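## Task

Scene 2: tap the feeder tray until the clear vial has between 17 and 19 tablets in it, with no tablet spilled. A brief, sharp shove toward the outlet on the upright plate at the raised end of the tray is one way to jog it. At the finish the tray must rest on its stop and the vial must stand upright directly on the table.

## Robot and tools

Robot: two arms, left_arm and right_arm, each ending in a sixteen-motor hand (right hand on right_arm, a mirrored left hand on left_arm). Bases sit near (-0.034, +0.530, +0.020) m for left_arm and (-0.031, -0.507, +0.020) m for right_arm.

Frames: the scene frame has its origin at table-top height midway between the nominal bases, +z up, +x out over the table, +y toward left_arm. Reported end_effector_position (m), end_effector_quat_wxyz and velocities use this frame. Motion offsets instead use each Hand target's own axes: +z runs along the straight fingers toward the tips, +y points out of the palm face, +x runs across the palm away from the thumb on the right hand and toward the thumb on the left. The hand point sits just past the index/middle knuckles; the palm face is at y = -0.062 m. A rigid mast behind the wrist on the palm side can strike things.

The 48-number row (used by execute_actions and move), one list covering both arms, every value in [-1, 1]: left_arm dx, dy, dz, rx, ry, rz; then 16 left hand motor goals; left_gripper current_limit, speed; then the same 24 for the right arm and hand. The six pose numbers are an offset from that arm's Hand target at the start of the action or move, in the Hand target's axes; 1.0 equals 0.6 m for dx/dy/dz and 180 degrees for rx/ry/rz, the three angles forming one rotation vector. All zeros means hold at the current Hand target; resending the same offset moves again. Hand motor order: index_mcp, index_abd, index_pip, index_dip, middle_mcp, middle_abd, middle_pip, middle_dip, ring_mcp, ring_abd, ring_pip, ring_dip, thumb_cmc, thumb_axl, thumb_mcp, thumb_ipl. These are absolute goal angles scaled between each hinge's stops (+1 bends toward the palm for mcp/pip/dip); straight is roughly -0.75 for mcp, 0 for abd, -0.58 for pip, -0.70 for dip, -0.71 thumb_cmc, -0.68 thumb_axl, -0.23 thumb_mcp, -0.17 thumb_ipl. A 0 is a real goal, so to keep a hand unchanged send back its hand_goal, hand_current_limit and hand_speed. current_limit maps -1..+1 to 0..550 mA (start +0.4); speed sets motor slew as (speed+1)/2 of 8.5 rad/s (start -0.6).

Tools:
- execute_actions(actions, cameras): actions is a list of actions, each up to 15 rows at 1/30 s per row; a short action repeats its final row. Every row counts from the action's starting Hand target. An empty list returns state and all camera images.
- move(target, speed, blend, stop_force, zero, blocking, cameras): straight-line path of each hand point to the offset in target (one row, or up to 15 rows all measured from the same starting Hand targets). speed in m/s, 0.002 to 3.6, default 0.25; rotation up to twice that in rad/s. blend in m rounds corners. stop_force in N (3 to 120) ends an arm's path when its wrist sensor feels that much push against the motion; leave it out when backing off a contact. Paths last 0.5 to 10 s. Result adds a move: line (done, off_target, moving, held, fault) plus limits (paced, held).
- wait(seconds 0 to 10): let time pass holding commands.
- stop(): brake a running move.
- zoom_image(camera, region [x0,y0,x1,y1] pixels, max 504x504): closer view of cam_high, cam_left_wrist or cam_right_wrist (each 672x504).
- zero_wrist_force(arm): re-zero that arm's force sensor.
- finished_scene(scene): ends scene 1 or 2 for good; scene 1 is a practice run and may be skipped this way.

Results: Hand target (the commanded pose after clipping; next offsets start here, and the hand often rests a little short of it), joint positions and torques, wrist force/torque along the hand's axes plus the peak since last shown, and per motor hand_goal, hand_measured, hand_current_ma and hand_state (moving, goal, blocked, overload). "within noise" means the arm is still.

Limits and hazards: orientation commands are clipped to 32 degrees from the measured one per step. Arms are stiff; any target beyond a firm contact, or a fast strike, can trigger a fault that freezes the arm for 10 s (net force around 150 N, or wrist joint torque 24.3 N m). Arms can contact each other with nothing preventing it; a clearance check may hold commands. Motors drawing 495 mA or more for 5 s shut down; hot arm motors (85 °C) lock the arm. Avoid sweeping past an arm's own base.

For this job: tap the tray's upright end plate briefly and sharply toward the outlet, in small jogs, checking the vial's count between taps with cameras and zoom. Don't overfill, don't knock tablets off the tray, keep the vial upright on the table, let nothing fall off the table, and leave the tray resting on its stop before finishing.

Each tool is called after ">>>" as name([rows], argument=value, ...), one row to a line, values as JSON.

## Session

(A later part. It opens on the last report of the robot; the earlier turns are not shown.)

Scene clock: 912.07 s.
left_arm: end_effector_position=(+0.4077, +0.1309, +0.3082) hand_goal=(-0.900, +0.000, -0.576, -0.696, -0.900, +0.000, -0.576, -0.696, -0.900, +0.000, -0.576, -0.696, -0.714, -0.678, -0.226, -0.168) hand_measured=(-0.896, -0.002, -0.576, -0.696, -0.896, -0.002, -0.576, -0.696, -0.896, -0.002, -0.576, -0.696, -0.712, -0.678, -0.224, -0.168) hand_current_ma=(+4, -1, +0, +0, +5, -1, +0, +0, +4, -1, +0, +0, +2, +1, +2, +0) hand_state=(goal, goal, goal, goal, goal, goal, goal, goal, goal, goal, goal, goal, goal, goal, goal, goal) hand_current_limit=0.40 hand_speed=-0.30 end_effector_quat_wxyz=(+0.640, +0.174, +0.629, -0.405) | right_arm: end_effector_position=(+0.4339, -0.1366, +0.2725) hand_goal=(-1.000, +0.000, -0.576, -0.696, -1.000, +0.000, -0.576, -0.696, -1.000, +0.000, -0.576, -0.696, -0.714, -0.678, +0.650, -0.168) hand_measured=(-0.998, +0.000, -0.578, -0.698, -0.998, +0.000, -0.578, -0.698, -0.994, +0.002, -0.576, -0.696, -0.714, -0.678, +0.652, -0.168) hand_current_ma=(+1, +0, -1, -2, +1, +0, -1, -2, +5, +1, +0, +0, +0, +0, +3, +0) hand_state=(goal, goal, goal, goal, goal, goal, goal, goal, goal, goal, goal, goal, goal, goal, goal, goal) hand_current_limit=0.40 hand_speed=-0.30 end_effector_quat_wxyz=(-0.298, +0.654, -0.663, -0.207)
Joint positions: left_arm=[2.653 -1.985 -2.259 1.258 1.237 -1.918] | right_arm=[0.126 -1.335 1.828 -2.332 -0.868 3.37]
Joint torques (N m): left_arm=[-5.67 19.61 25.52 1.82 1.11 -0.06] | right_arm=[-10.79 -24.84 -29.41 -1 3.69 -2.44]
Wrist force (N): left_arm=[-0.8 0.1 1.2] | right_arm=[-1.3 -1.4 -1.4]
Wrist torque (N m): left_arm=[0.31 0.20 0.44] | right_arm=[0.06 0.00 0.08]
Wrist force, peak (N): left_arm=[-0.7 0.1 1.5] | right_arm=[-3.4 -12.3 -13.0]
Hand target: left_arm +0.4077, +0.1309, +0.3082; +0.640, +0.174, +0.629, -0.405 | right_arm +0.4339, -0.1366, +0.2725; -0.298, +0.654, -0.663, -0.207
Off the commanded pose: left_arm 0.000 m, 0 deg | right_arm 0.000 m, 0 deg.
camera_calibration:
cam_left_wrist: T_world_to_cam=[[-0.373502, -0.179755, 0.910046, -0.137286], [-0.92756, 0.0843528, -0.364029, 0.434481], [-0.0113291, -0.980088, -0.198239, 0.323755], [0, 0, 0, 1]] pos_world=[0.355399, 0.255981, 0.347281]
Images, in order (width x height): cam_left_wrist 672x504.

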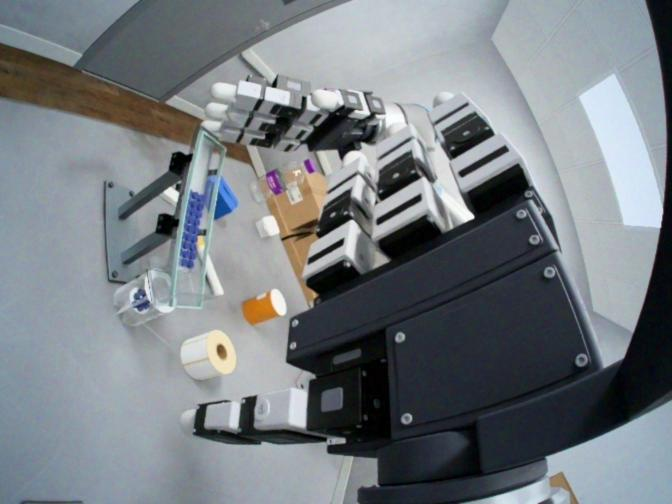

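>>> execute_actions([
  [[0,0,0,0,0,0,-0.9,0,-0.576,-0.696,-0.9,0,-0.576,-0.696,-0.9,0,-0.576,-0.696,-0.714,-0.678,-0.226,-0.168,0.4,-0.3,0.00206,0.03417,0.0132,0,0,0,-1,0,-0.576,-0.696,-1,0,-0.576,-0.696,-1,0,-0.576,-0.696,-0.714,-0.678,0.65,-0.168,0.4,-0.3]],
  [[0,0,0,0,0,0,-0.9,0,-0.576,-0.696,-0.9,0,-0.576,-0.696,-0.9,0,-0.576,-0.696,-0.714,-0.678,-0.226,-0.168,0.4,-0.3,-0.00206,-0.03417,-0.0132,0,0,0,-1,0,-0.576,-0.696,-1,0,-0.576,-0.696,-1,0,-0.576,-0.696,-0.714,-0.678,0.65,-0.168,0.4,-0.3]],
  [[0,0,0,0,0,0,-0.9,0,-0.576,-0.696,-0.9,0,-0.576,-0.696,-0.9,0,-0.576,-0.696,-0.714,-0.678,-0.226,-0.168,0.4,-0.3,0.00206,0.03417,0.0132,0,0,0,-1,0,-0.576,-0.696,-1,0,-0.576,-0.696,-1,0,-0.576,-0.696,-0.714,-0.678,0.65,-0.168,0.4,-0.3]],
  [[0,0,0,0,0,0,-0.9,0,-0.576,-0.696,-0.9,0,-0.576,-0.696,-0.9,0,-0.576,-0.696,-0.714,-0.678,-0.226,-0.168,0.4,-0.3,-0.00206,-0.03417,-0.0132,0,0,0,-1,0,-0.576,-0.696,-1,0,-0.576,-0.696,-1,0,-0.576,-0.696,-0.714,-0.678,0.65,-0.168,0.4,-0.3]],
  [[0,0,0,0,0,0,-0.9,0,-0.576,-0.696,-0.9,0,-0.576,-0.696,-0.9,0,-0.576,-0.696,-0.714,-0.678,-0.226,-0.168,0.4,-0.3,0.00206,0.03417,0.0132,0,0,0,-1,0,-0.576,-0.696,-1,0,-0.576,-0.696,-1,0,-0.576,-0.696,-0.714,-0.678,0.65,-0.168,0.4,-0.3]],
  [[0,0,0,0,0,0,-0.9,0,-0.576,-0.696,-0.9,0,-0.576,-0.696,-0.9,0,-0.576,-0.696,-0.714,-0.678,-0.226,-0.168,0.4,-0.3,-0.00206,-0.03417,-0.0132,0,0,0,-1,0,-0.576,-0.696,-1,0,-0.576,-0.696,-1,0,-0.576,-0.696,-0.714,-0.678,0.65,-0.168,0.4,-0.3]],
  [[0,0,0,0,0,0,-0.9,0,-0.576,-0.696,-0.9,0,-0.576,-0.696,-0.9,0,-0.576,-0.696,-0.714,-0.678,-0.226,-0.168,0.4,-0.3,0.00206,0.03417,0.0132,0,0,0,-1,0,-0.576,-0.696,-1,0,-0.576,-0.696,-1,0,-0.576,-0.696,-0.714,-0.678,0.65,-0.168,0.4,-0.3]],
  [[0,0,0,0,0,0,-0.9,0,-0.576,-0.696,-0.9,0,-0.576,-0.696,-0.9,0,-0.576,-0.696,-0.714,-0.678,-0.226,-0.168,0.4,-0.3,-0.00206,-0.03417,-0.0132,0,0,0,-1,0,-0.576,-0.696,-1,0,-0.576,-0.696,-1,0,-0.576,-0.696,-0.714,-0.678,0.65,-0.168,0.4,-0.3]],
  [[0,0,0,0,0,0,-0.9,0,-0.576,-0.696,-0.9,0,-0.576,-0.696,-0.9,0,-0.576,-0.696,-0.714,-0.678,-0.226,-0.168,0.4,-0.3,0.00206,0.03417,0.0132,0,0,0,-1,0,-0.576,-0.696,-1,0,-0.576,-0.696,-1,0,-0.576,-0.696,-0.714,-0.678,0.65,-0.168,0.4,-0.3]],
  [[0,0,0,0,0,0,-0.9,0,-0.576,-0.696,-0.9,0,-0.576,-0.696,-0.9,0,-0.576,-0.696,-0.714,-0.678,-0.226,-0.168,0.4,-0.3,-0.00206,-0.03417,-0.0132,0,0,0,-1,0,-0.576,-0.696,-1,0,-0.576,-0.696,-1,0,-0.576,-0.696,-0.714,-0.678,0.65,-0.168,0.4,-0.3]],
  [[0,0,0,0,0,0,-0.9,0,-0.576,-0.696,-0.9,0,-0.576,-0.696,-0.9,0,-0.576,-0.696,-0.714,-0.678,-0.226,-0.168,0.4,-0.3,0.00206,0.03417,0.0132,0,0,0,-1,0,-0.576,-0.696,-1,0,-0.576,-0.696,-1,0,-0.576,-0.696,-0.714,-0.678,0.65,-0.168,0.4,-0.3]],
  [[0,0,0,0,0,0,-0.9,0,-0.576,-0.696,-0.9,0,-0.576,-0.696,-0.9,0,-0.576,-0.696,-0.714,-0.678,-0.226,-0.168,0.4,-0.3,-0.00206,-0.03417,-0.0132,0,0,0,-1,0,-0.576,-0.696,-1,0,-0.576,-0.696,-1,0,-0.576,-0.696,-0.714,-0.678,0.65,-0.168,0.4,-0.3]],
  [[0,0,0,0,0,0,-0.9,0,-0.576,-0.696,-0.9,0,-0.576,-0.696,-0.9,0,-0.576,-0.696,-0.714,-0.678,-0.226,-0.168,0.4,-0.3,0.00206,0.03417,0.0132,0,0,0,-1,0,-0.576,-0.696,-1,0,-0.576,-0.696,-1,0,-0.576,-0.696,-0.714,-0.678,0.65,-0.168,0.4,-0.3]],
  [[0,0,0,0,0,0,-0.9,0,-0.576,-0.696,-0.9,0,-0.576,-0.696,-0.9,0,-0.576,-0.696,-0.714,-0.678,-0.226,-0.168,0.4,-0.3,-0.00206,-0.03417,-0.0132,0,0,0,-1,0,-0.576,-0.696,-1,0,-0.576,-0.696,-1,0,-0.576,-0.696,-0.714,-0.678,0.65,-0.168,0.4,-0.3]],
  [[0,0,0,0,0,0,-0.9,0,-0.576,-0.696,-0.9,0,-0.576,-0.696,-0.9,0,-0.576,-0.696,-0.714,-0.678,-0.226,-0.168,0.4,-0.3,0.00206,0.03417,0.0132,0,0,0,-1,0,-0.576,-0.696,-1,0,-0.576,-0.696,-1,0,-0.576,-0.696,-0.714,-0.678,0.65,-0.168,0.4,-0.3]],
  [[0,0,0,0,0,0,-0.9,0,-0.576,-0.696,-0.9,0,-0.576,-0.696,-0.9,0,-0.576,-0.696,-0.714,-0.678,-0.226,-0.168,0.4,-0.3,-0.00206,-0.03417,-0.0132,0,0,0,-1,0,-0.576,-0.696,-1,0,-0.576,-0.696,-1,0,-0.576,-0.696,-0.714,-0.678,0.65,-0.168,0.4,-0.3]],
  [[0,0,0,0,0,0,-0.9,0,-0.576,-0.696,-0.9,0,-0.576,-0.696,-0.9,0,-0.576,-0.696,-0.714,-0.678,-0.226,-0.168,0.4,-0.3,0.00206,0.03417,0.0132,0,0,0,-1,0,-0.576,-0.696,-1,0,-0.576,-0.696,-1,0,-0.576,-0.696,-0.714,-0.678,0.65,-0.168,0.4,-0.3]],
  [[0,0,0,0,0,0,-0.9,0,-0.576,-0.696,-0.9,0,-0.576,-0.696,-0.9,0,-0.576,-0.696,-0.714,-0.678,-0.226,-0.168,0.4,-0.3,-0.00206,-0.03417,-0.0132,0,0,0,-1,0,-0.576,-0.696,-1,0,-0.576,-0.696,-1,0,-0.576,-0.696,-0.714,-0.678,0.65,-0.168,0.4,-0.3]],
], cameras=["cam_left_wrist"])

>>> zoom_image(camera="cam_left_wrist", region=[100, 220, 220, 340])

>>> zoom_image(camera="cam_left_wrist", region=[165, 200, 225, 275])

Scene clock: 961.10 s.
left_arm: end_effector_position=(+0.4077, +0.1309, +0.3082) hand_goal=(-0.900, +0.000, -0.576, -0.696, -0.900, +0.000, -0.576, -0.696, -0.900, +0.000, -0.576, -0.696, -0.714, -0.678, -0.226, -0.168) hand_measured=(-0.896, -0.002, -0.576, -0.696, -0.896, -0.002, -0.576, -0.696, -0.896, -0.002, -0.576, -0.696, -0.712, -0.678, -0.224, -0.168) hand_current_ma=(+4, -1, +0, +0, +5, -1, +0, +0, +4, -1, +0, +0, +2, +1, +2, +0) hand_state=(goal, goal, goal, goal, goal, goal, goal, goal, goal, goal, goal, goal, goal, goal, goal, goal) hand_current_limit=0.40 hand_speed=-0.30 end_effector_quat_wxyz=(+0.640, +0.174, +0.629, -0.405) | right_arm: end_effector_position=(+0.4339, -0.1366, +0.2725) hand_goal=(-1.000, +0.000, -0.576, -0.696, -1.000, +0.000, -0.576, -0.696, -1.000, +0.000, -0.576, -0.696, -0.714, -0.678, +0.650, -0.168) hand_measured=(-0.998, +0.000, -0.578, -0.698, -0.998, +0.000, -0.578, -0.698, -0.994, +0.002, -0.576, -0.696, -0.714, -0.678, +0.652, -0.168) hand_current_ma=(+1, +0, -1, -2, +1, +0, -1, -2, +5, +1, +0, +0, +0, +0, +3, +0) hand_state=(goal, goal, goal, goal, goal, goal, goal, goal, goal, goal, goal, goal, goal, goal, goal, goal) hand_current_limit=0.40 hand_speed=-0.30 end_effector_quat_wxyz=(-0.298, +0.654, -0.663, -0.207)
Joint positions: left_arm=[2.653 -1.985 -2.259 1.258 1.237 -1.918] | right_arm=[0.126 -1.335 1.828 -2.332 -0.868 3.37]
Joint torques (N m): left_arm=[-5.05 18.68 24.23 1.8 1.34 -0.4] | right_arm=[-11.26 -24.82 -29.2 -0.94 3.68 -2.44]
Wrist force (N): left_arm=[-0.6 0.2 1.1] | right_arm=[-1.1 -1.4 -1.4]
Wrist torque (N m): left_arm=[0.32 0.18 0.45] | right_arm=[0.06 -0.03 0.09]
Wrist force, peak (N): left_arm=[-0.9 0.1 1.5] | right_arm=[-3.0 -12.1 -12.9]
Hand target: left_arm +0.4077, +0.1309, +0.3082; +0.640, +0.174, +0.629, -0.405 | right_arm +0.4339, -0.1366, +0.2725; -0.298, +0.654, -0.663, -0.207
Off the commanded pose: left_arm 0.000 m, 0 deg | right_arm 0.000 m, 0 deg.
camera_calibration:
cam_left_wrist: T_world_to_cam=[[-0.373502, -0.179755, 0.910046, -0.137286], [-0.92756, 0.0843528, -0.364029, 0.434481], [-0.0113291, -0.980088, -0.198239, 0.323755], [0, 0, 0, 1]] pos_world=[0.355399, 0.255981, 0.347281]
Images, in order (width x height): cam_left_wrist 672x504.

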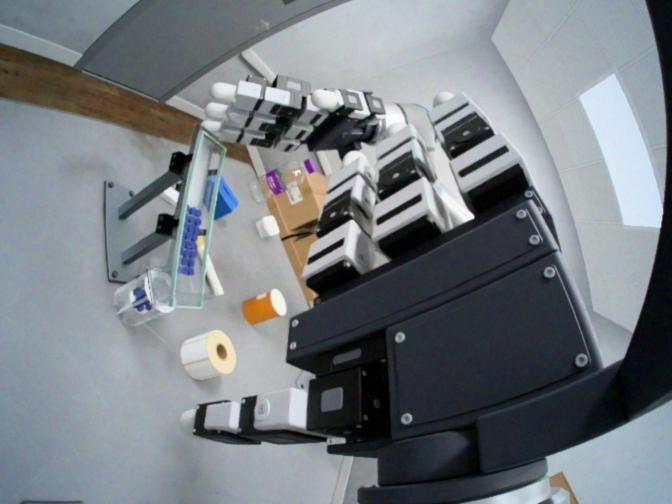

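Scaled by 4.200 from the camera's 672x504 image, which has a finer 960x720 frame.

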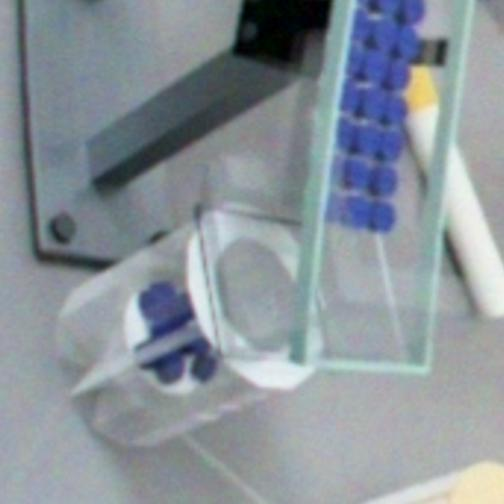

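Scaled by 6.720 from the camera's 672x504 image, which has a finer 960x720 frame.

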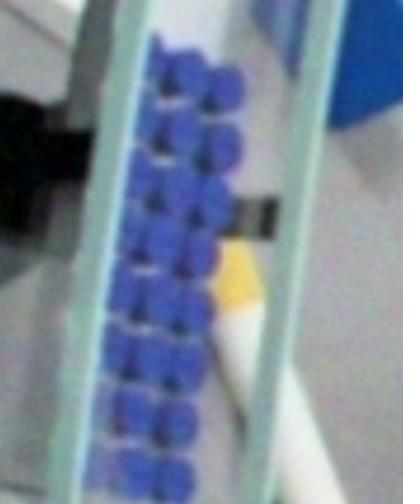

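>>> execute_actions([
  [[0,0,0,0,0,0,-0.9,0,-0.576,-0.696,-0.9,0,-0.576,-0.696,-0.9,0,-0.576,-0.696,-0.714,-0.678,-0.226,-0.168,0.4,-0.3,0.00206,0.03417,0.0132,0,0,0,-1,0,-0.576,-0.696,-1,0,-0.576,-0.696,-1,0,-0.576,-0.696,-0.714,-0.678,0.65,-0.168,0.4,-0.3]],
  [[0,0,0,0,0,0,-0.9,0,-0.576,-0.696,-0.9,0,-0.576,-0.696,-0.9,0,-0.576,-0.696,-0.714,-0.678,-0.226,-0.168,0.4,-0.3,-0.00206,-0.03417,-0.0132,0,0,0,-1,0,-0.576,-0.696,-1,0,-0.576,-0.696,-1,0,-0.576,-0.696,-0.714,-0.678,0.65,-0.168,0.4,-0.3]],
  [[0,0,0,0,0,0,-0.9,0,-0.576,-0.696,-0.9,0,-0.576,-0.696,-0.9,0,-0.576,-0.696,-0.714,-0.678,-0.226,-0.168,0.4,-0.3,0.00206,0.03417,0.0132,0,0,0,-1,0,-0.576,-0.696,-1,0,-0.576,-0.696,-1,0,-0.576,-0.696,-0.714,-0.678,0.65,-0.168,0.4,-0.3]],
  [[0,0,0,0,0,0,-0.9,0,-0.576,-0.696,-0.9,0,-0.576,-0.696,-0.9,0,-0.576,-0.696,-0.714,-0.678,-0.226,-0.168,0.4,-0.3,-0.00206,-0.03417,-0.0132,0,0,0,-1,0,-0.576,-0.696,-1,0,-0.576,-0.696,-1,0,-0.576,-0.696,-0.714,-0.678,0.65,-0.168,0.4,-0.3]],
  [[0,0,0,0,0,0,-0.9,0,-0.576,-0.696,-0.9,0,-0.576,-0.696,-0.9,0,-0.576,-0.696,-0.714,-0.678,-0.226,-0.168,0.4,-0.3,0.00206,0.03417,0.0132,0,0,0,-1,0,-0.576,-0.696,-1,0,-0.576,-0.696,-1,0,-0.576,-0.696,-0.714,-0.678,0.65,-0.168,0.4,-0.3]],
  [[0,0,0,0,0,0,-0.9,0,-0.576,-0.696,-0.9,0,-0.576,-0.696,-0.9,0,-0.576,-0.696,-0.714,-0.678,-0.226,-0.168,0.4,-0.3,-0.00206,-0.03417,-0.0132,0,0,0,-1,0,-0.576,-0.696,-1,0,-0.576,-0.696,-1,0,-0.576,-0.696,-0.714,-0.678,0.65,-0.168,0.4,-0.3]],
  [[0,0,0,0,0,0,-0.9,0,-0.576,-0.696,-0.9,0,-0.576,-0.696,-0.9,0,-0.576,-0.696,-0.714,-0.678,-0.226,-0.168,0.4,-0.3,0.00206,0.03417,0.0132,0,0,0,-1,0,-0.576,-0.696,-1,0,-0.576,-0.696,-1,0,-0.576,-0.696,-0.714,-0.678,0.65,-0.168,0.4,-0.3]],
  [[0,0,0,0,0,0,-0.9,0,-0.576,-0.696,-0.9,0,-0.576,-0.696,-0.9,0,-0.576,-0.696,-0.714,-0.678,-0.226,-0.168,0.4,-0.3,-0.00206,-0.03417,-0.0132,0,0,0,-1,0,-0.576,-0.696,-1,0,-0.576,-0.696,-1,0,-0.576,-0.696,-0.714,-0.678,0.65,-0.168,0.4,-0.3]],
], cameras=["cam_left_wrist"])

>>> zoom_image(camera="cam_left_wrist", region=[100, 220, 220, 340])

>>> zoom_image(camera="cam_left_wrist", region=[165, 200, 225, 275])

Scene clock: 983.80 s.
left_arm: end_effector_position=(+0.4077, +0.1309, +0.3082) hand_goal=(-0.900, +0.000, -0.576, -0.696, -0.900, +0.000, -0.576, -0.696, -0.900, +0.000, -0.576, -0.696, -0.714, -0.678, -0.226, -0.168) hand_measured=(-0.896, -0.002, -0.576, -0.696, -0.896, -0.002, -0.576, -0.696, -0.896, -0.002, -0.576, -0.696, -0.712, -0.678, -0.224, -0.168) hand_current_ma=(+4, -1, +0, +0, +5, -1, +0, +0, +4, -1, +0, +0, +2, +1, +2, +0) hand_state=(goal, goal, goal, goal, goal, goal, goal, goal, goal, goal, goal, goal, goal, goal, goal, goal) hand_current_limit=0.40 hand_speed=-0.30 end_effector_quat_wxyz=(+0.640, +0.174, +0.629, -0.405) | right_arm: end_effector_position=(+0.4339, -0.1366, +0.2725) hand_goal=(-1.000, +0.000, -0.576, -0.696, -1.000, +0.000, -0.576, -0.696, -1.000, +0.000, -0.576, -0.696, -0.714, -0.678, +0.650, -0.168) hand_measured=(-0.998, +0.000, -0.578, -0.698, -0.998, +0.000, -0.578, -0.698, -0.994, +0.002, -0.576, -0.696, -0.714, -0.678, +0.652, -0.168) hand_current_ma=(+1, +0, -1, -2, +1, +0, -1, -2, +5, +1, +0, +0, +0, +0, +3, +0) hand_state=(goal, goal, goal, goal, goal, goal, goal, goal, goal, goal, goal, goal, goal, goal, goal, goal) hand_current_limit=0.40 hand_speed=-0.30 end_effector_quat_wxyz=(-0.298, +0.654, -0.663, -0.207)
Joint positions: left_arm=[2.653 -1.985 -2.259 1.258 1.237 -1.918] | right_arm=[0.126 -1.335 1.828 -2.332 -0.868 3.37]
Joint torques (N m): left_arm=[-6.28 20.22 25.37 1.82 1.27 -0.38] | right_arm=[-11.39 -24.91 -29.67 -0.98 3.78 -2.49]
Wrist force (N): left_arm=[-0.6 0.1 1.1] | right_arm=[-1.2 -1.2 -1.3]
Wrist torque (N m): left_arm=[0.30 0.18 0.46] | right_arm=[0.07 -0.03 0.10]
Wrist force, peak (N): left_arm=[-1.1 0.1 1.3] | right_arm=[-3.1 -12.2 -12.4]
Hand target: left_arm +0.4077, +0.1309, +0.3082; +0.640, +0.174, +0.629, -0.405 | right_arm +0.4339, -0.1366, +0.2725; -0.298, +0.654, -0.663, -0.207
Off the commanded pose: left_arm 0.000 m, 0 deg | right_arm 0.000 m, 0 deg.
camera_calibration:
cam_left_wrist: T_world_to_cam=[[-0.373502, -0.179755, 0.910046, -0.137286], [-0.92756, 0.0843528, -0.364029, 0.434481], [-0.0113291, -0.980088, -0.198239, 0.323755], [0, 0, 0, 1]] pos_world=[0.355399, 0.255981, 0.347281]
Images, in order (width x height): cam_left_wrist 672x504.

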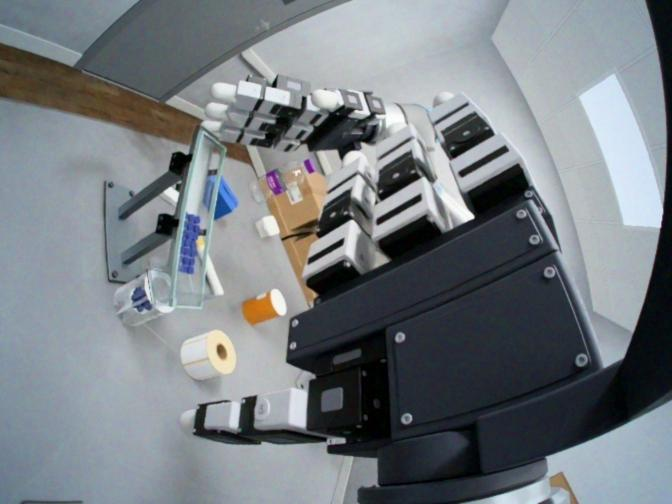

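Scaled by 4.200 from the camera's 672x504 image, which has a finer 960x720 frame.

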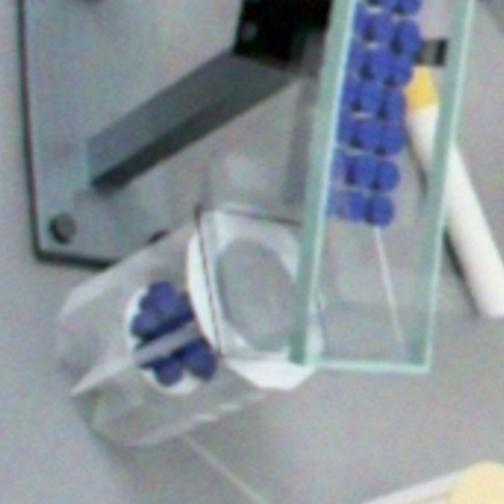

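Scaled by 6.720 from the camera's 672x504 image, which has a finer 960x720 frame.

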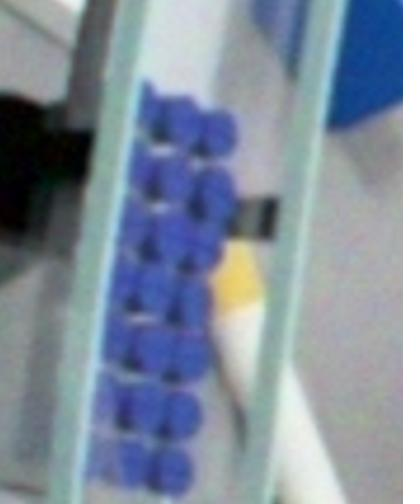

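>>> execute_actions([
  [[0,0,0,0,0,0,-0.9,0,-0.576,-0.696,-0.9,0,-0.576,-0.696,-0.9,0,-0.576,-0.696,-0.714,-0.678,-0.226,-0.168,0.4,-0.3,0.00206,0.03417,0.0132,0,0,0,-1,0,-0.576,-0.696,-1,0,-0.576,-0.696,-1,0,-0.576,-0.696,-0.714,-0.678,0.65,-0.168,0.4,-0.3]],
  [[0,0,0,0,0,0,-0.9,0,-0.576,-0.696,-0.9,0,-0.576,-0.696,-0.9,0,-0.576,-0.696,-0.714,-0.678,-0.226,-0.168,0.4,-0.3,-0.00206,-0.03417,-0.0132,0,0,0,-1,0,-0.576,-0.696,-1,0,-0.576,-0.696,-1,0,-0.576,-0.696,-0.714,-0.678,0.65,-0.168,0.4,-0.3]],
], cameras=["cam_left_wrist"])

>>> zoom_image(camera="cam_left_wrist", region=[165, 200, 225, 275])

>>> zoom_image(camera="cam_left_wrist", region=[100, 220, 220, 340])

Scene clock: 993.17 s.
left_arm: end_effector_position=(+0.4077, +0.1309, +0.3082) hand_goal=(-0.900, +0.000, -0.576, -0.696, -0.900, +0.000, -0.576, -0.696, -0.900, +0.000, -0.576, -0.696, -0.714, -0.678, -0.226, -0.168) hand_measured=(-0.896, -0.002, -0.576, -0.696, -0.896, -0.002, -0.576, -0.696, -0.896, -0.002, -0.576, -0.696, -0.712, -0.678, -0.224, -0.168) hand_current_ma=(+4, -1, +0, +0, +5, -1, +0, +0, +4, -1, +0, +0, +2, +1, +2, +0) hand_state=(goal, goal, goal, goal, goal, goal, goal, goal, goal, goal, goal, goal, goal, goal, goal, goal) hand_current_limit=0.40 hand_speed=-0.30 end_effector_quat_wxyz=(+0.640, +0.174, +0.629, -0.405) | right_arm: end_effector_position=(+0.4339, -0.1366, +0.2725) hand_goal=(-1.000, +0.000, -0.576, -0.696, -1.000, +0.000, -0.576, -0.696, -1.000, +0.000, -0.576, -0.696, -0.714, -0.678, +0.650, -0.168) hand_measured=(-0.998, +0.000, -0.578, -0.698, -0.998, +0.000, -0.578, -0.698, -0.994, +0.002, -0.576, -0.696, -0.714, -0.678, +0.652, -0.168) hand_current_ma=(+1, +0, -1, -2, +1, +0, -1, -2, +5, +1, +0, +0, +0, +0, +3, +0) hand_state=(goal, goal, goal, goal, goal, goal, goal, goal, goal, goal, goal, goal, goal, goal, goal, goal) hand_current_limit=0.40 hand_speed=-0.30 end_effector_quat_wxyz=(-0.298, +0.654, -0.663, -0.207)
Joint positions: left_arm=[2.653 -1.985 -2.259 1.258 1.237 -1.918] | right_arm=[0.126 -1.335 1.828 -2.332 -0.868 3.37]
Joint torques (N m): left_arm=[-4.5 19.46 25.44 1.67 1.23 -0.37] | right_arm=[-11.52 -24.78 -29.66 -1 3.72 -2.44]
Wrist force (N): left_arm=[-0.6 0.1 1.2] | right_arm=[-1.1 -1.3 -1.5]
Wrist torque (N m): left_arm=[0.30 0.19 0.45] | right_arm=[0.07 -0.03 0.10]
Wrist force, peak (N): left_arm=[-0.8 0.1 1.4] | right_arm=[-2.7 -12.1 -12.3]
Hand target: left_arm +0.4077, +0.1309, +0.3082; +0.640, +0.174, +0.629, -0.405 | right_arm +0.4339, -0.1366, +0.2725; -0.298, +0.654, -0.663, -0.207
Off the commanded pose: left_arm 0.000 m, 0 deg | right_arm 0.000 m, 0 deg.
camera_calibration:
cam_left_wrist: T_world_to_cam=[[-0.373502, -0.179755, 0.910046, -0.137286], [-0.92756, 0.0843528, -0.364029, 0.434481], [-0.0113291, -0.980088, -0.198239, 0.323755], [0, 0, 0, 1]] pos_world=[0.355399, 0.255981, 0.347281]
Images, in order (width x height): cam_left_wrist 672x504.

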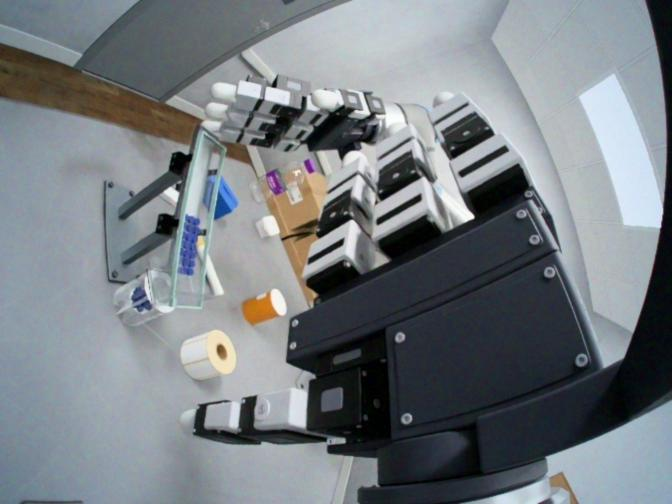

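Scaled by 6.720 from the camera's 672x504 image, which has a finer 960x720 frame.

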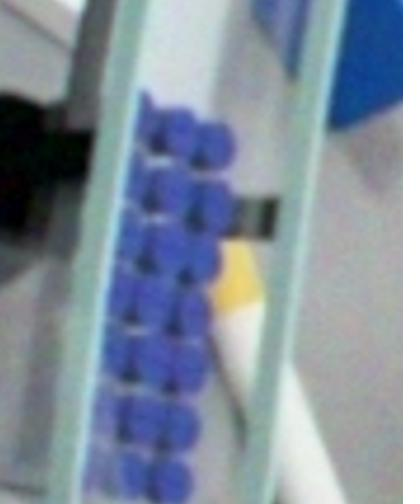

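Scaled by 4.200 from the camera's 672x504 image, which has a finer 960x720 frame.

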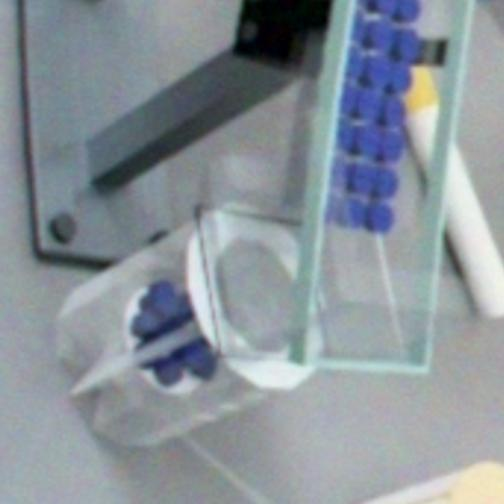

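>>> execute_actions([
  [[0,0,0,0,0,0,-0.9,0,-0.576,-0.696,-0.9,0,-0.576,-0.696,-0.9,0,-0.576,-0.696,-0.714,-0.678,-0.226,-0.168,0.4,-0.3,0.00206,0.03417,0.0132,0,0,0,-1,0,-0.576,-0.696,-1,0,-0.576,-0.696,-1,0,-0.576,-0.696,-0.714,-0.678,0.65,-0.168,0.4,-0.3]],
  [[0,0,0,0,0,0,-0.9,0,-0.576,-0.696,-0.9,0,-0.576,-0.696,-0.9,0,-0.576,-0.696,-0.714,-0.678,-0.226,-0.168,0.4,-0.3,-0.00206,-0.03417,-0.0132,0,0,0,-1,0,-0.576,-0.696,-1,0,-0.576,-0.696,-1,0,-0.576,-0.696,-0.714,-0.678,0.65,-0.168,0.4,-0.3]],
], cameras=["cam_left_wrist"])

>>> zoom_image(camera="cam_left_wrist", region=[165, 200, 225, 275])

>>> zoom_image(camera="cam_left_wrist", region=[100, 220, 220, 340])

Scene clock: 1000.30 s.
left_arm: end_effector_position=(+0.4077, +0.1309, +0.3082) hand_goal=(-0.900, +0.000, -0.576, -0.696, -0.900, +0.000, -0.576, -0.696, -0.900, +0.000, -0.576, -0.696, -0.714, -0.678, -0.226, -0.168) hand_measured=(-0.896, -0.002, -0.576, -0.696, -0.896, -0.002, -0.576, -0.696, -0.896, -0.002, -0.576, -0.696, -0.712, -0.678, -0.224, -0.168) hand_current_ma=(+4, -1, +0, +0, +5, -1, +0, +0, +4, -1, +0, +0, +2, +1, +2, +0) hand_state=(goal, goal, goal, goal, goal, goal, goal, goal, goal, goal, goal, goal, goal, goal, goal, goal) hand_current_limit=0.40 hand_speed=-0.30 end_effector_quat_wxyz=(+0.640, +0.174, +0.629, -0.405) | right_arm: end_effector_position=(+0.4339, -0.1366, +0.2725) hand_goal=(-1.000, +0.000, -0.576, -0.696, -1.000, +0.000, -0.576, -0.696, -1.000, +0.000, -0.576, -0.696, -0.714, -0.678, +0.650, -0.168) hand_measured=(-0.998, +0.000, -0.578, -0.698, -0.998, +0.000, -0.578, -0.698, -0.994, +0.002, -0.576, -0.696, -0.714, -0.678, +0.652, -0.168) hand_current_ma=(+1, +0, -1, -2, +1, +0, -1, -2, +5, +1, +0, +0, +0, +0, +3, +0) hand_state=(goal, goal, goal, goal, goal, goal, goal, goal, goal, goal, goal, goal, goal, goal, goal, goal) hand_current_limit=0.40 hand_speed=-0.30 end_effector_quat_wxyz=(-0.298, +0.654, -0.663, -0.207)
Joint positions: left_arm=[2.653 -1.985 -2.259 1.258 1.237 -1.918] | right_arm=[0.126 -1.335 1.828 -2.332 -0.868 3.37]
Joint torques (N m): left_arm=[-4.66 19.01 25.31 1.57 1.35 -0.31] | right_arm=[-11.21 -25.1 -29.9 -0.93 3.64 -2.39]
Wrist force (N): left_arm=[-0.6 0.2 1.2] | right_arm=[-1.2 -1.3 -1.4]
Wrist torque (N m): left_arm=[0.31 0.18 0.46] | right_arm=[0.07 -0.03 0.09]
Wrist force, peak (N): left_arm=[-0.8 0.2 1.5] | right_arm=[-3.2 -12.0 -12.3]
Hand target: left_arm +0.4077, +0.1309, +0.3082; +0.640, +0.174, +0.629, -0.405 | right_arm +0.4339, -0.1366, +0.2725; -0.298, +0.654, -0.663, -0.207
Off the commanded pose: left_arm 0.000 m, 0 deg | right_arm 0.000 m, 0 deg.
camera_calibration:
cam_left_wrist: T_world_to_cam=[[-0.373502, -0.179755, 0.910046, -0.137286], [-0.92756, 0.0843528, -0.364029, 0.434481], [-0.0113291, -0.980088, -0.198239, 0.323755], [0, 0, 0, 1]] pos_world=[0.355399, 0.255981, 0.347281]
Images, in order (width x height): cam_left_wrist 672x504.

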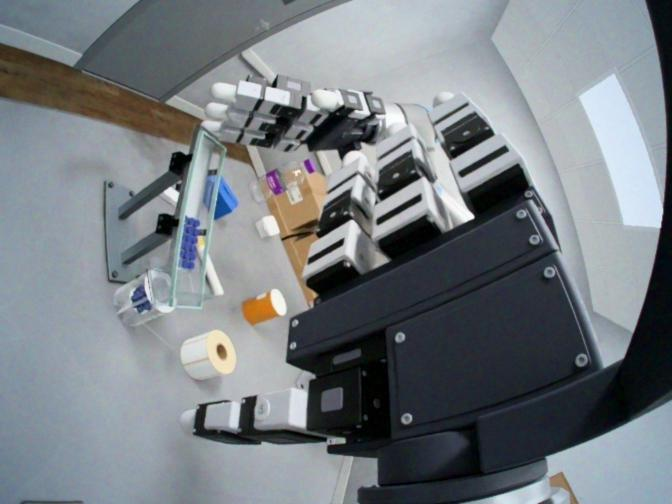

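Scaled by 6.720 from the camera's 672x504 image, which has a finer 960x720 frame.

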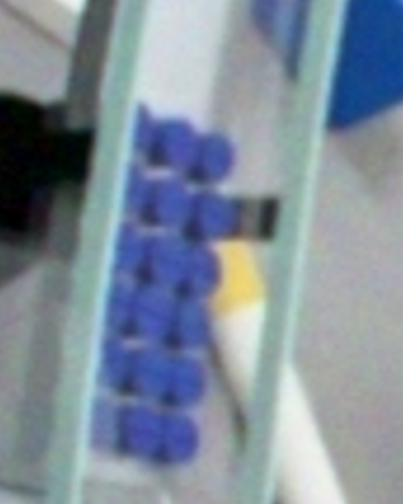

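Scaled by 4.200 from the camera's 672x504 image, which has a finer 960x720 frame.

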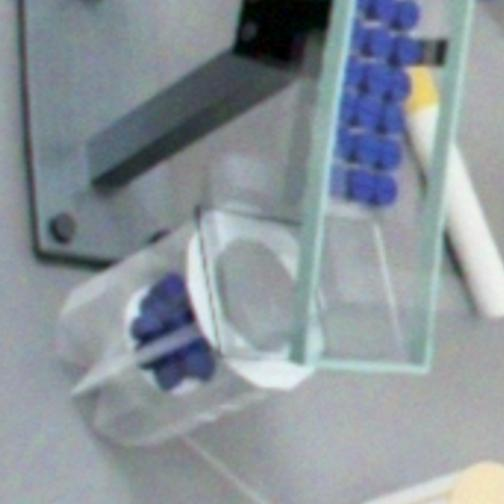

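>>> move(target=[0,0,0,0,0,0,-0.9,0,-0.576,-0.696,-0.9,0,-0.576,-0.696,-0.9,0,-0.576,-0.696,-0.714,-0.678,-0.226,-0.168,0.4,-0.3,-0.0056,-0.0932,-0.036,0,0,0,-1,0,-0.576,-0.696,-1,0,-0.576,-0.696,-1,0,-0.576,-0.696,-0.714,-0.678,0.65,-0.168,0.4,-0.3], speed=0.2, cameras=["all"])

>>> zoom_image(camera="cam_left_wrist", region=[90, 250, 250, 410])

>>> zoom_image(camera="cam_high", region=[240, 190, 400, 310])

>>> zoom_image(camera="cam_left_wrist", region=[150, 190, 230, 280])

Scene clock: 1006.80 s.
left_arm: end_effector_position=(+0.4077, +0.1309, +0.3082) hand_goal=(-0.900, +0.000, -0.576, -0.696, -0.900, +0.000, -0.576, -0.696, -0.900, +0.000, -0.576, -0.696, -0.714, -0.678, -0.226, -0.168) hand_measured=(-0.896, -0.002, -0.576, -0.696, -0.896, -0.002, -0.576, -0.696, -0.896, -0.002, -0.576, -0.696, -0.712, -0.678, -0.224, -0.168) hand_current_ma=(+4, -1, +0, +0, +5, -1, +0, +0, +4, -1, +0, +0, +2, +1, +2, +0) hand_state=(goal, goal, goal, goal, goal, goal, goal, goal, goal, goal, goal, goal, goal, goal, goal, goal) hand_current_limit=0.40 hand_speed=-0.30 end_effector_quat_wxyz=(+0.640, +0.174, +0.629, -0.405) | right_arm: end_effector_position=(+0.4865, -0.1517, +0.2972) hand_goal=(-1.000, +0.000, -0.576, -0.696, -1.000, +0.000, -0.576, -0.696, -1.000, +0.000, -0.576, -0.696, -0.714, -0.678, +0.650, -0.168) hand_measured=(-0.998, +0.000, -0.578, -0.698, -0.998, +0.000, -0.578, -0.698, -0.994, +0.002, -0.576, -0.696, -0.714, -0.678, +0.652, -0.168) hand_current_ma=(+2, +0, -1, -2, +1, +0, -1, -2, +5, +1, +0, +0, +0, +0, +3, +0) hand_state=(goal, goal, goal, goal, goal, goal, goal, goal, goal, goal, goal, goal, goal, goal, goal, goal) hand_current_limit=0.40 hand_speed=-0.30 end_effector_quat_wxyz=(-0.298, +0.654, -0.663, -0.207)
Joint positions: left_arm=[2.653 -1.985 -2.259 1.258 1.237 -1.918] | right_arm=[0.09 -1.265 1.659 -2.202 -0.859 3.325]
Joint torques (N m): left_arm=[-4.57 19.27 23.41 1.67 1.25 -0.54] | right_arm=[-11.34 -29.19 -30.15 -1.2 3.65 -2.42]
Wrist force (N): left_arm=[-0.7 0.1 1.2] | right_arm=[-1.3 -1.6 -1.6]
Wrist torque (N m): left_arm=[0.29 0.20 0.45] | right_arm=[0.03 0.01 0.09]
Wrist force, peak (N): left_arm=[-0.9 0.2 1.4] | right_arm=[-1.2 -2.6 -1.9]
Hand target: left_arm +0.4077, +0.1309, +0.3082; +0.640, +0.174, +0.629, -0.405 | right_arm +0.4865, -0.1517, +0.2972; -0.298, +0.654, -0.663, -0.207
Off the commanded pose: left_arm 0.000 m, 0 deg | right_arm 0.000 m, 0 deg.
move: done
camera_calibration:
cam_left_wrist: T_world_to_cam=[[-0.373502, -0.179755, 0.910046, -0.137286], [-0.92756, 0.0843528, -0.364029, 0.434481], [-0.0113291, -0.980088, -0.198239, 0.323755], [0, 0, 0, 1]] pos_world=[0.355399, 0.255981, 0.347281]
cam_right_wrist: T_world_to_cam=[[-0.603364, 0.636431, 0.480528, 0.287286], [0.433786, -0.243696, 0.867434, -0.558944], [0.669165, 0.731825, -0.129037, -0.0545904], [0, 0, 0, 1]] pos_world=[0.45233, -0.279099, 0.339754]

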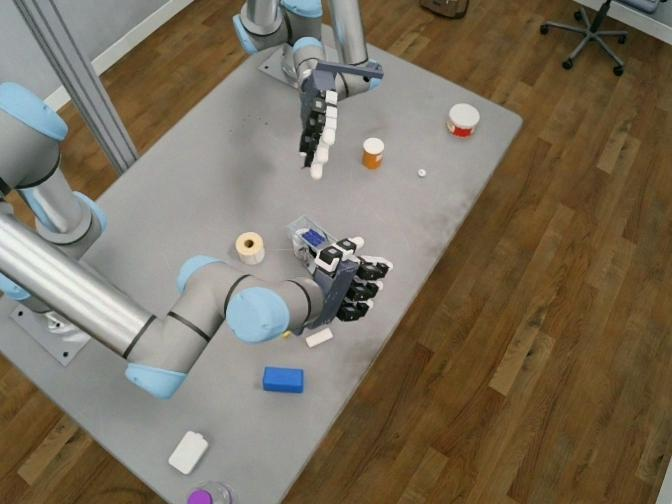

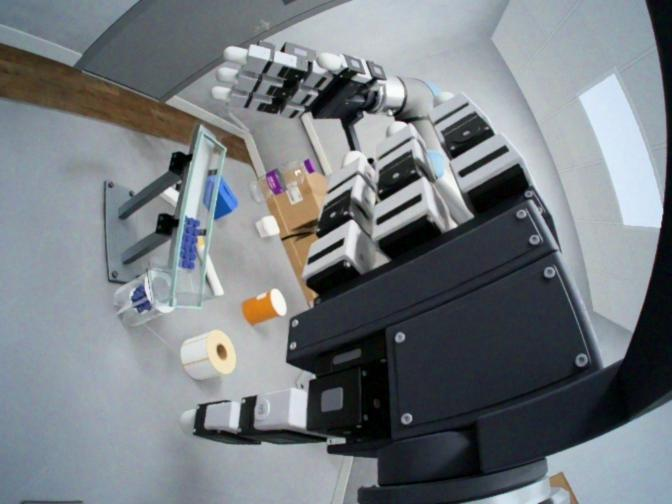

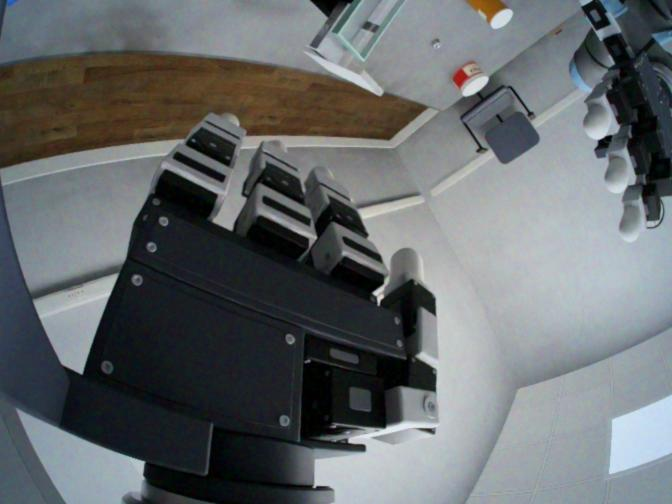

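Scaled by 3.150 from the camera's 672x504 image, which has a finer 960x720 frame.

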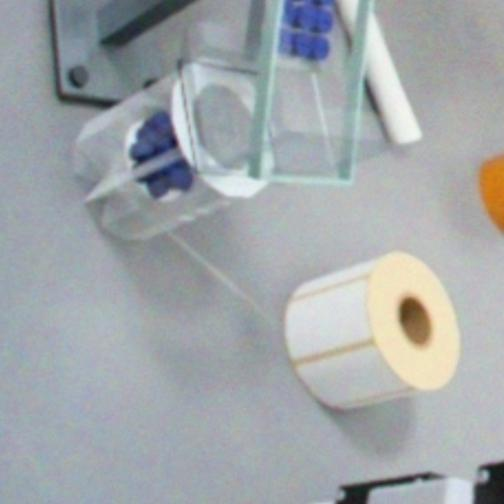

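Scaled by 3.150.

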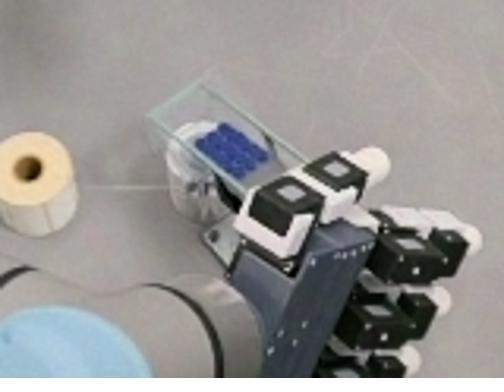

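Scaled by 5.600 from the camera's 672x504 image, which has a finer 960x720 frame.

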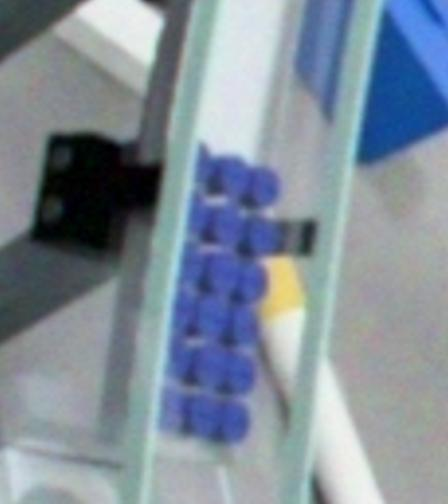

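>>> finished_scene(scene=2)

The scene is finished: the task was done.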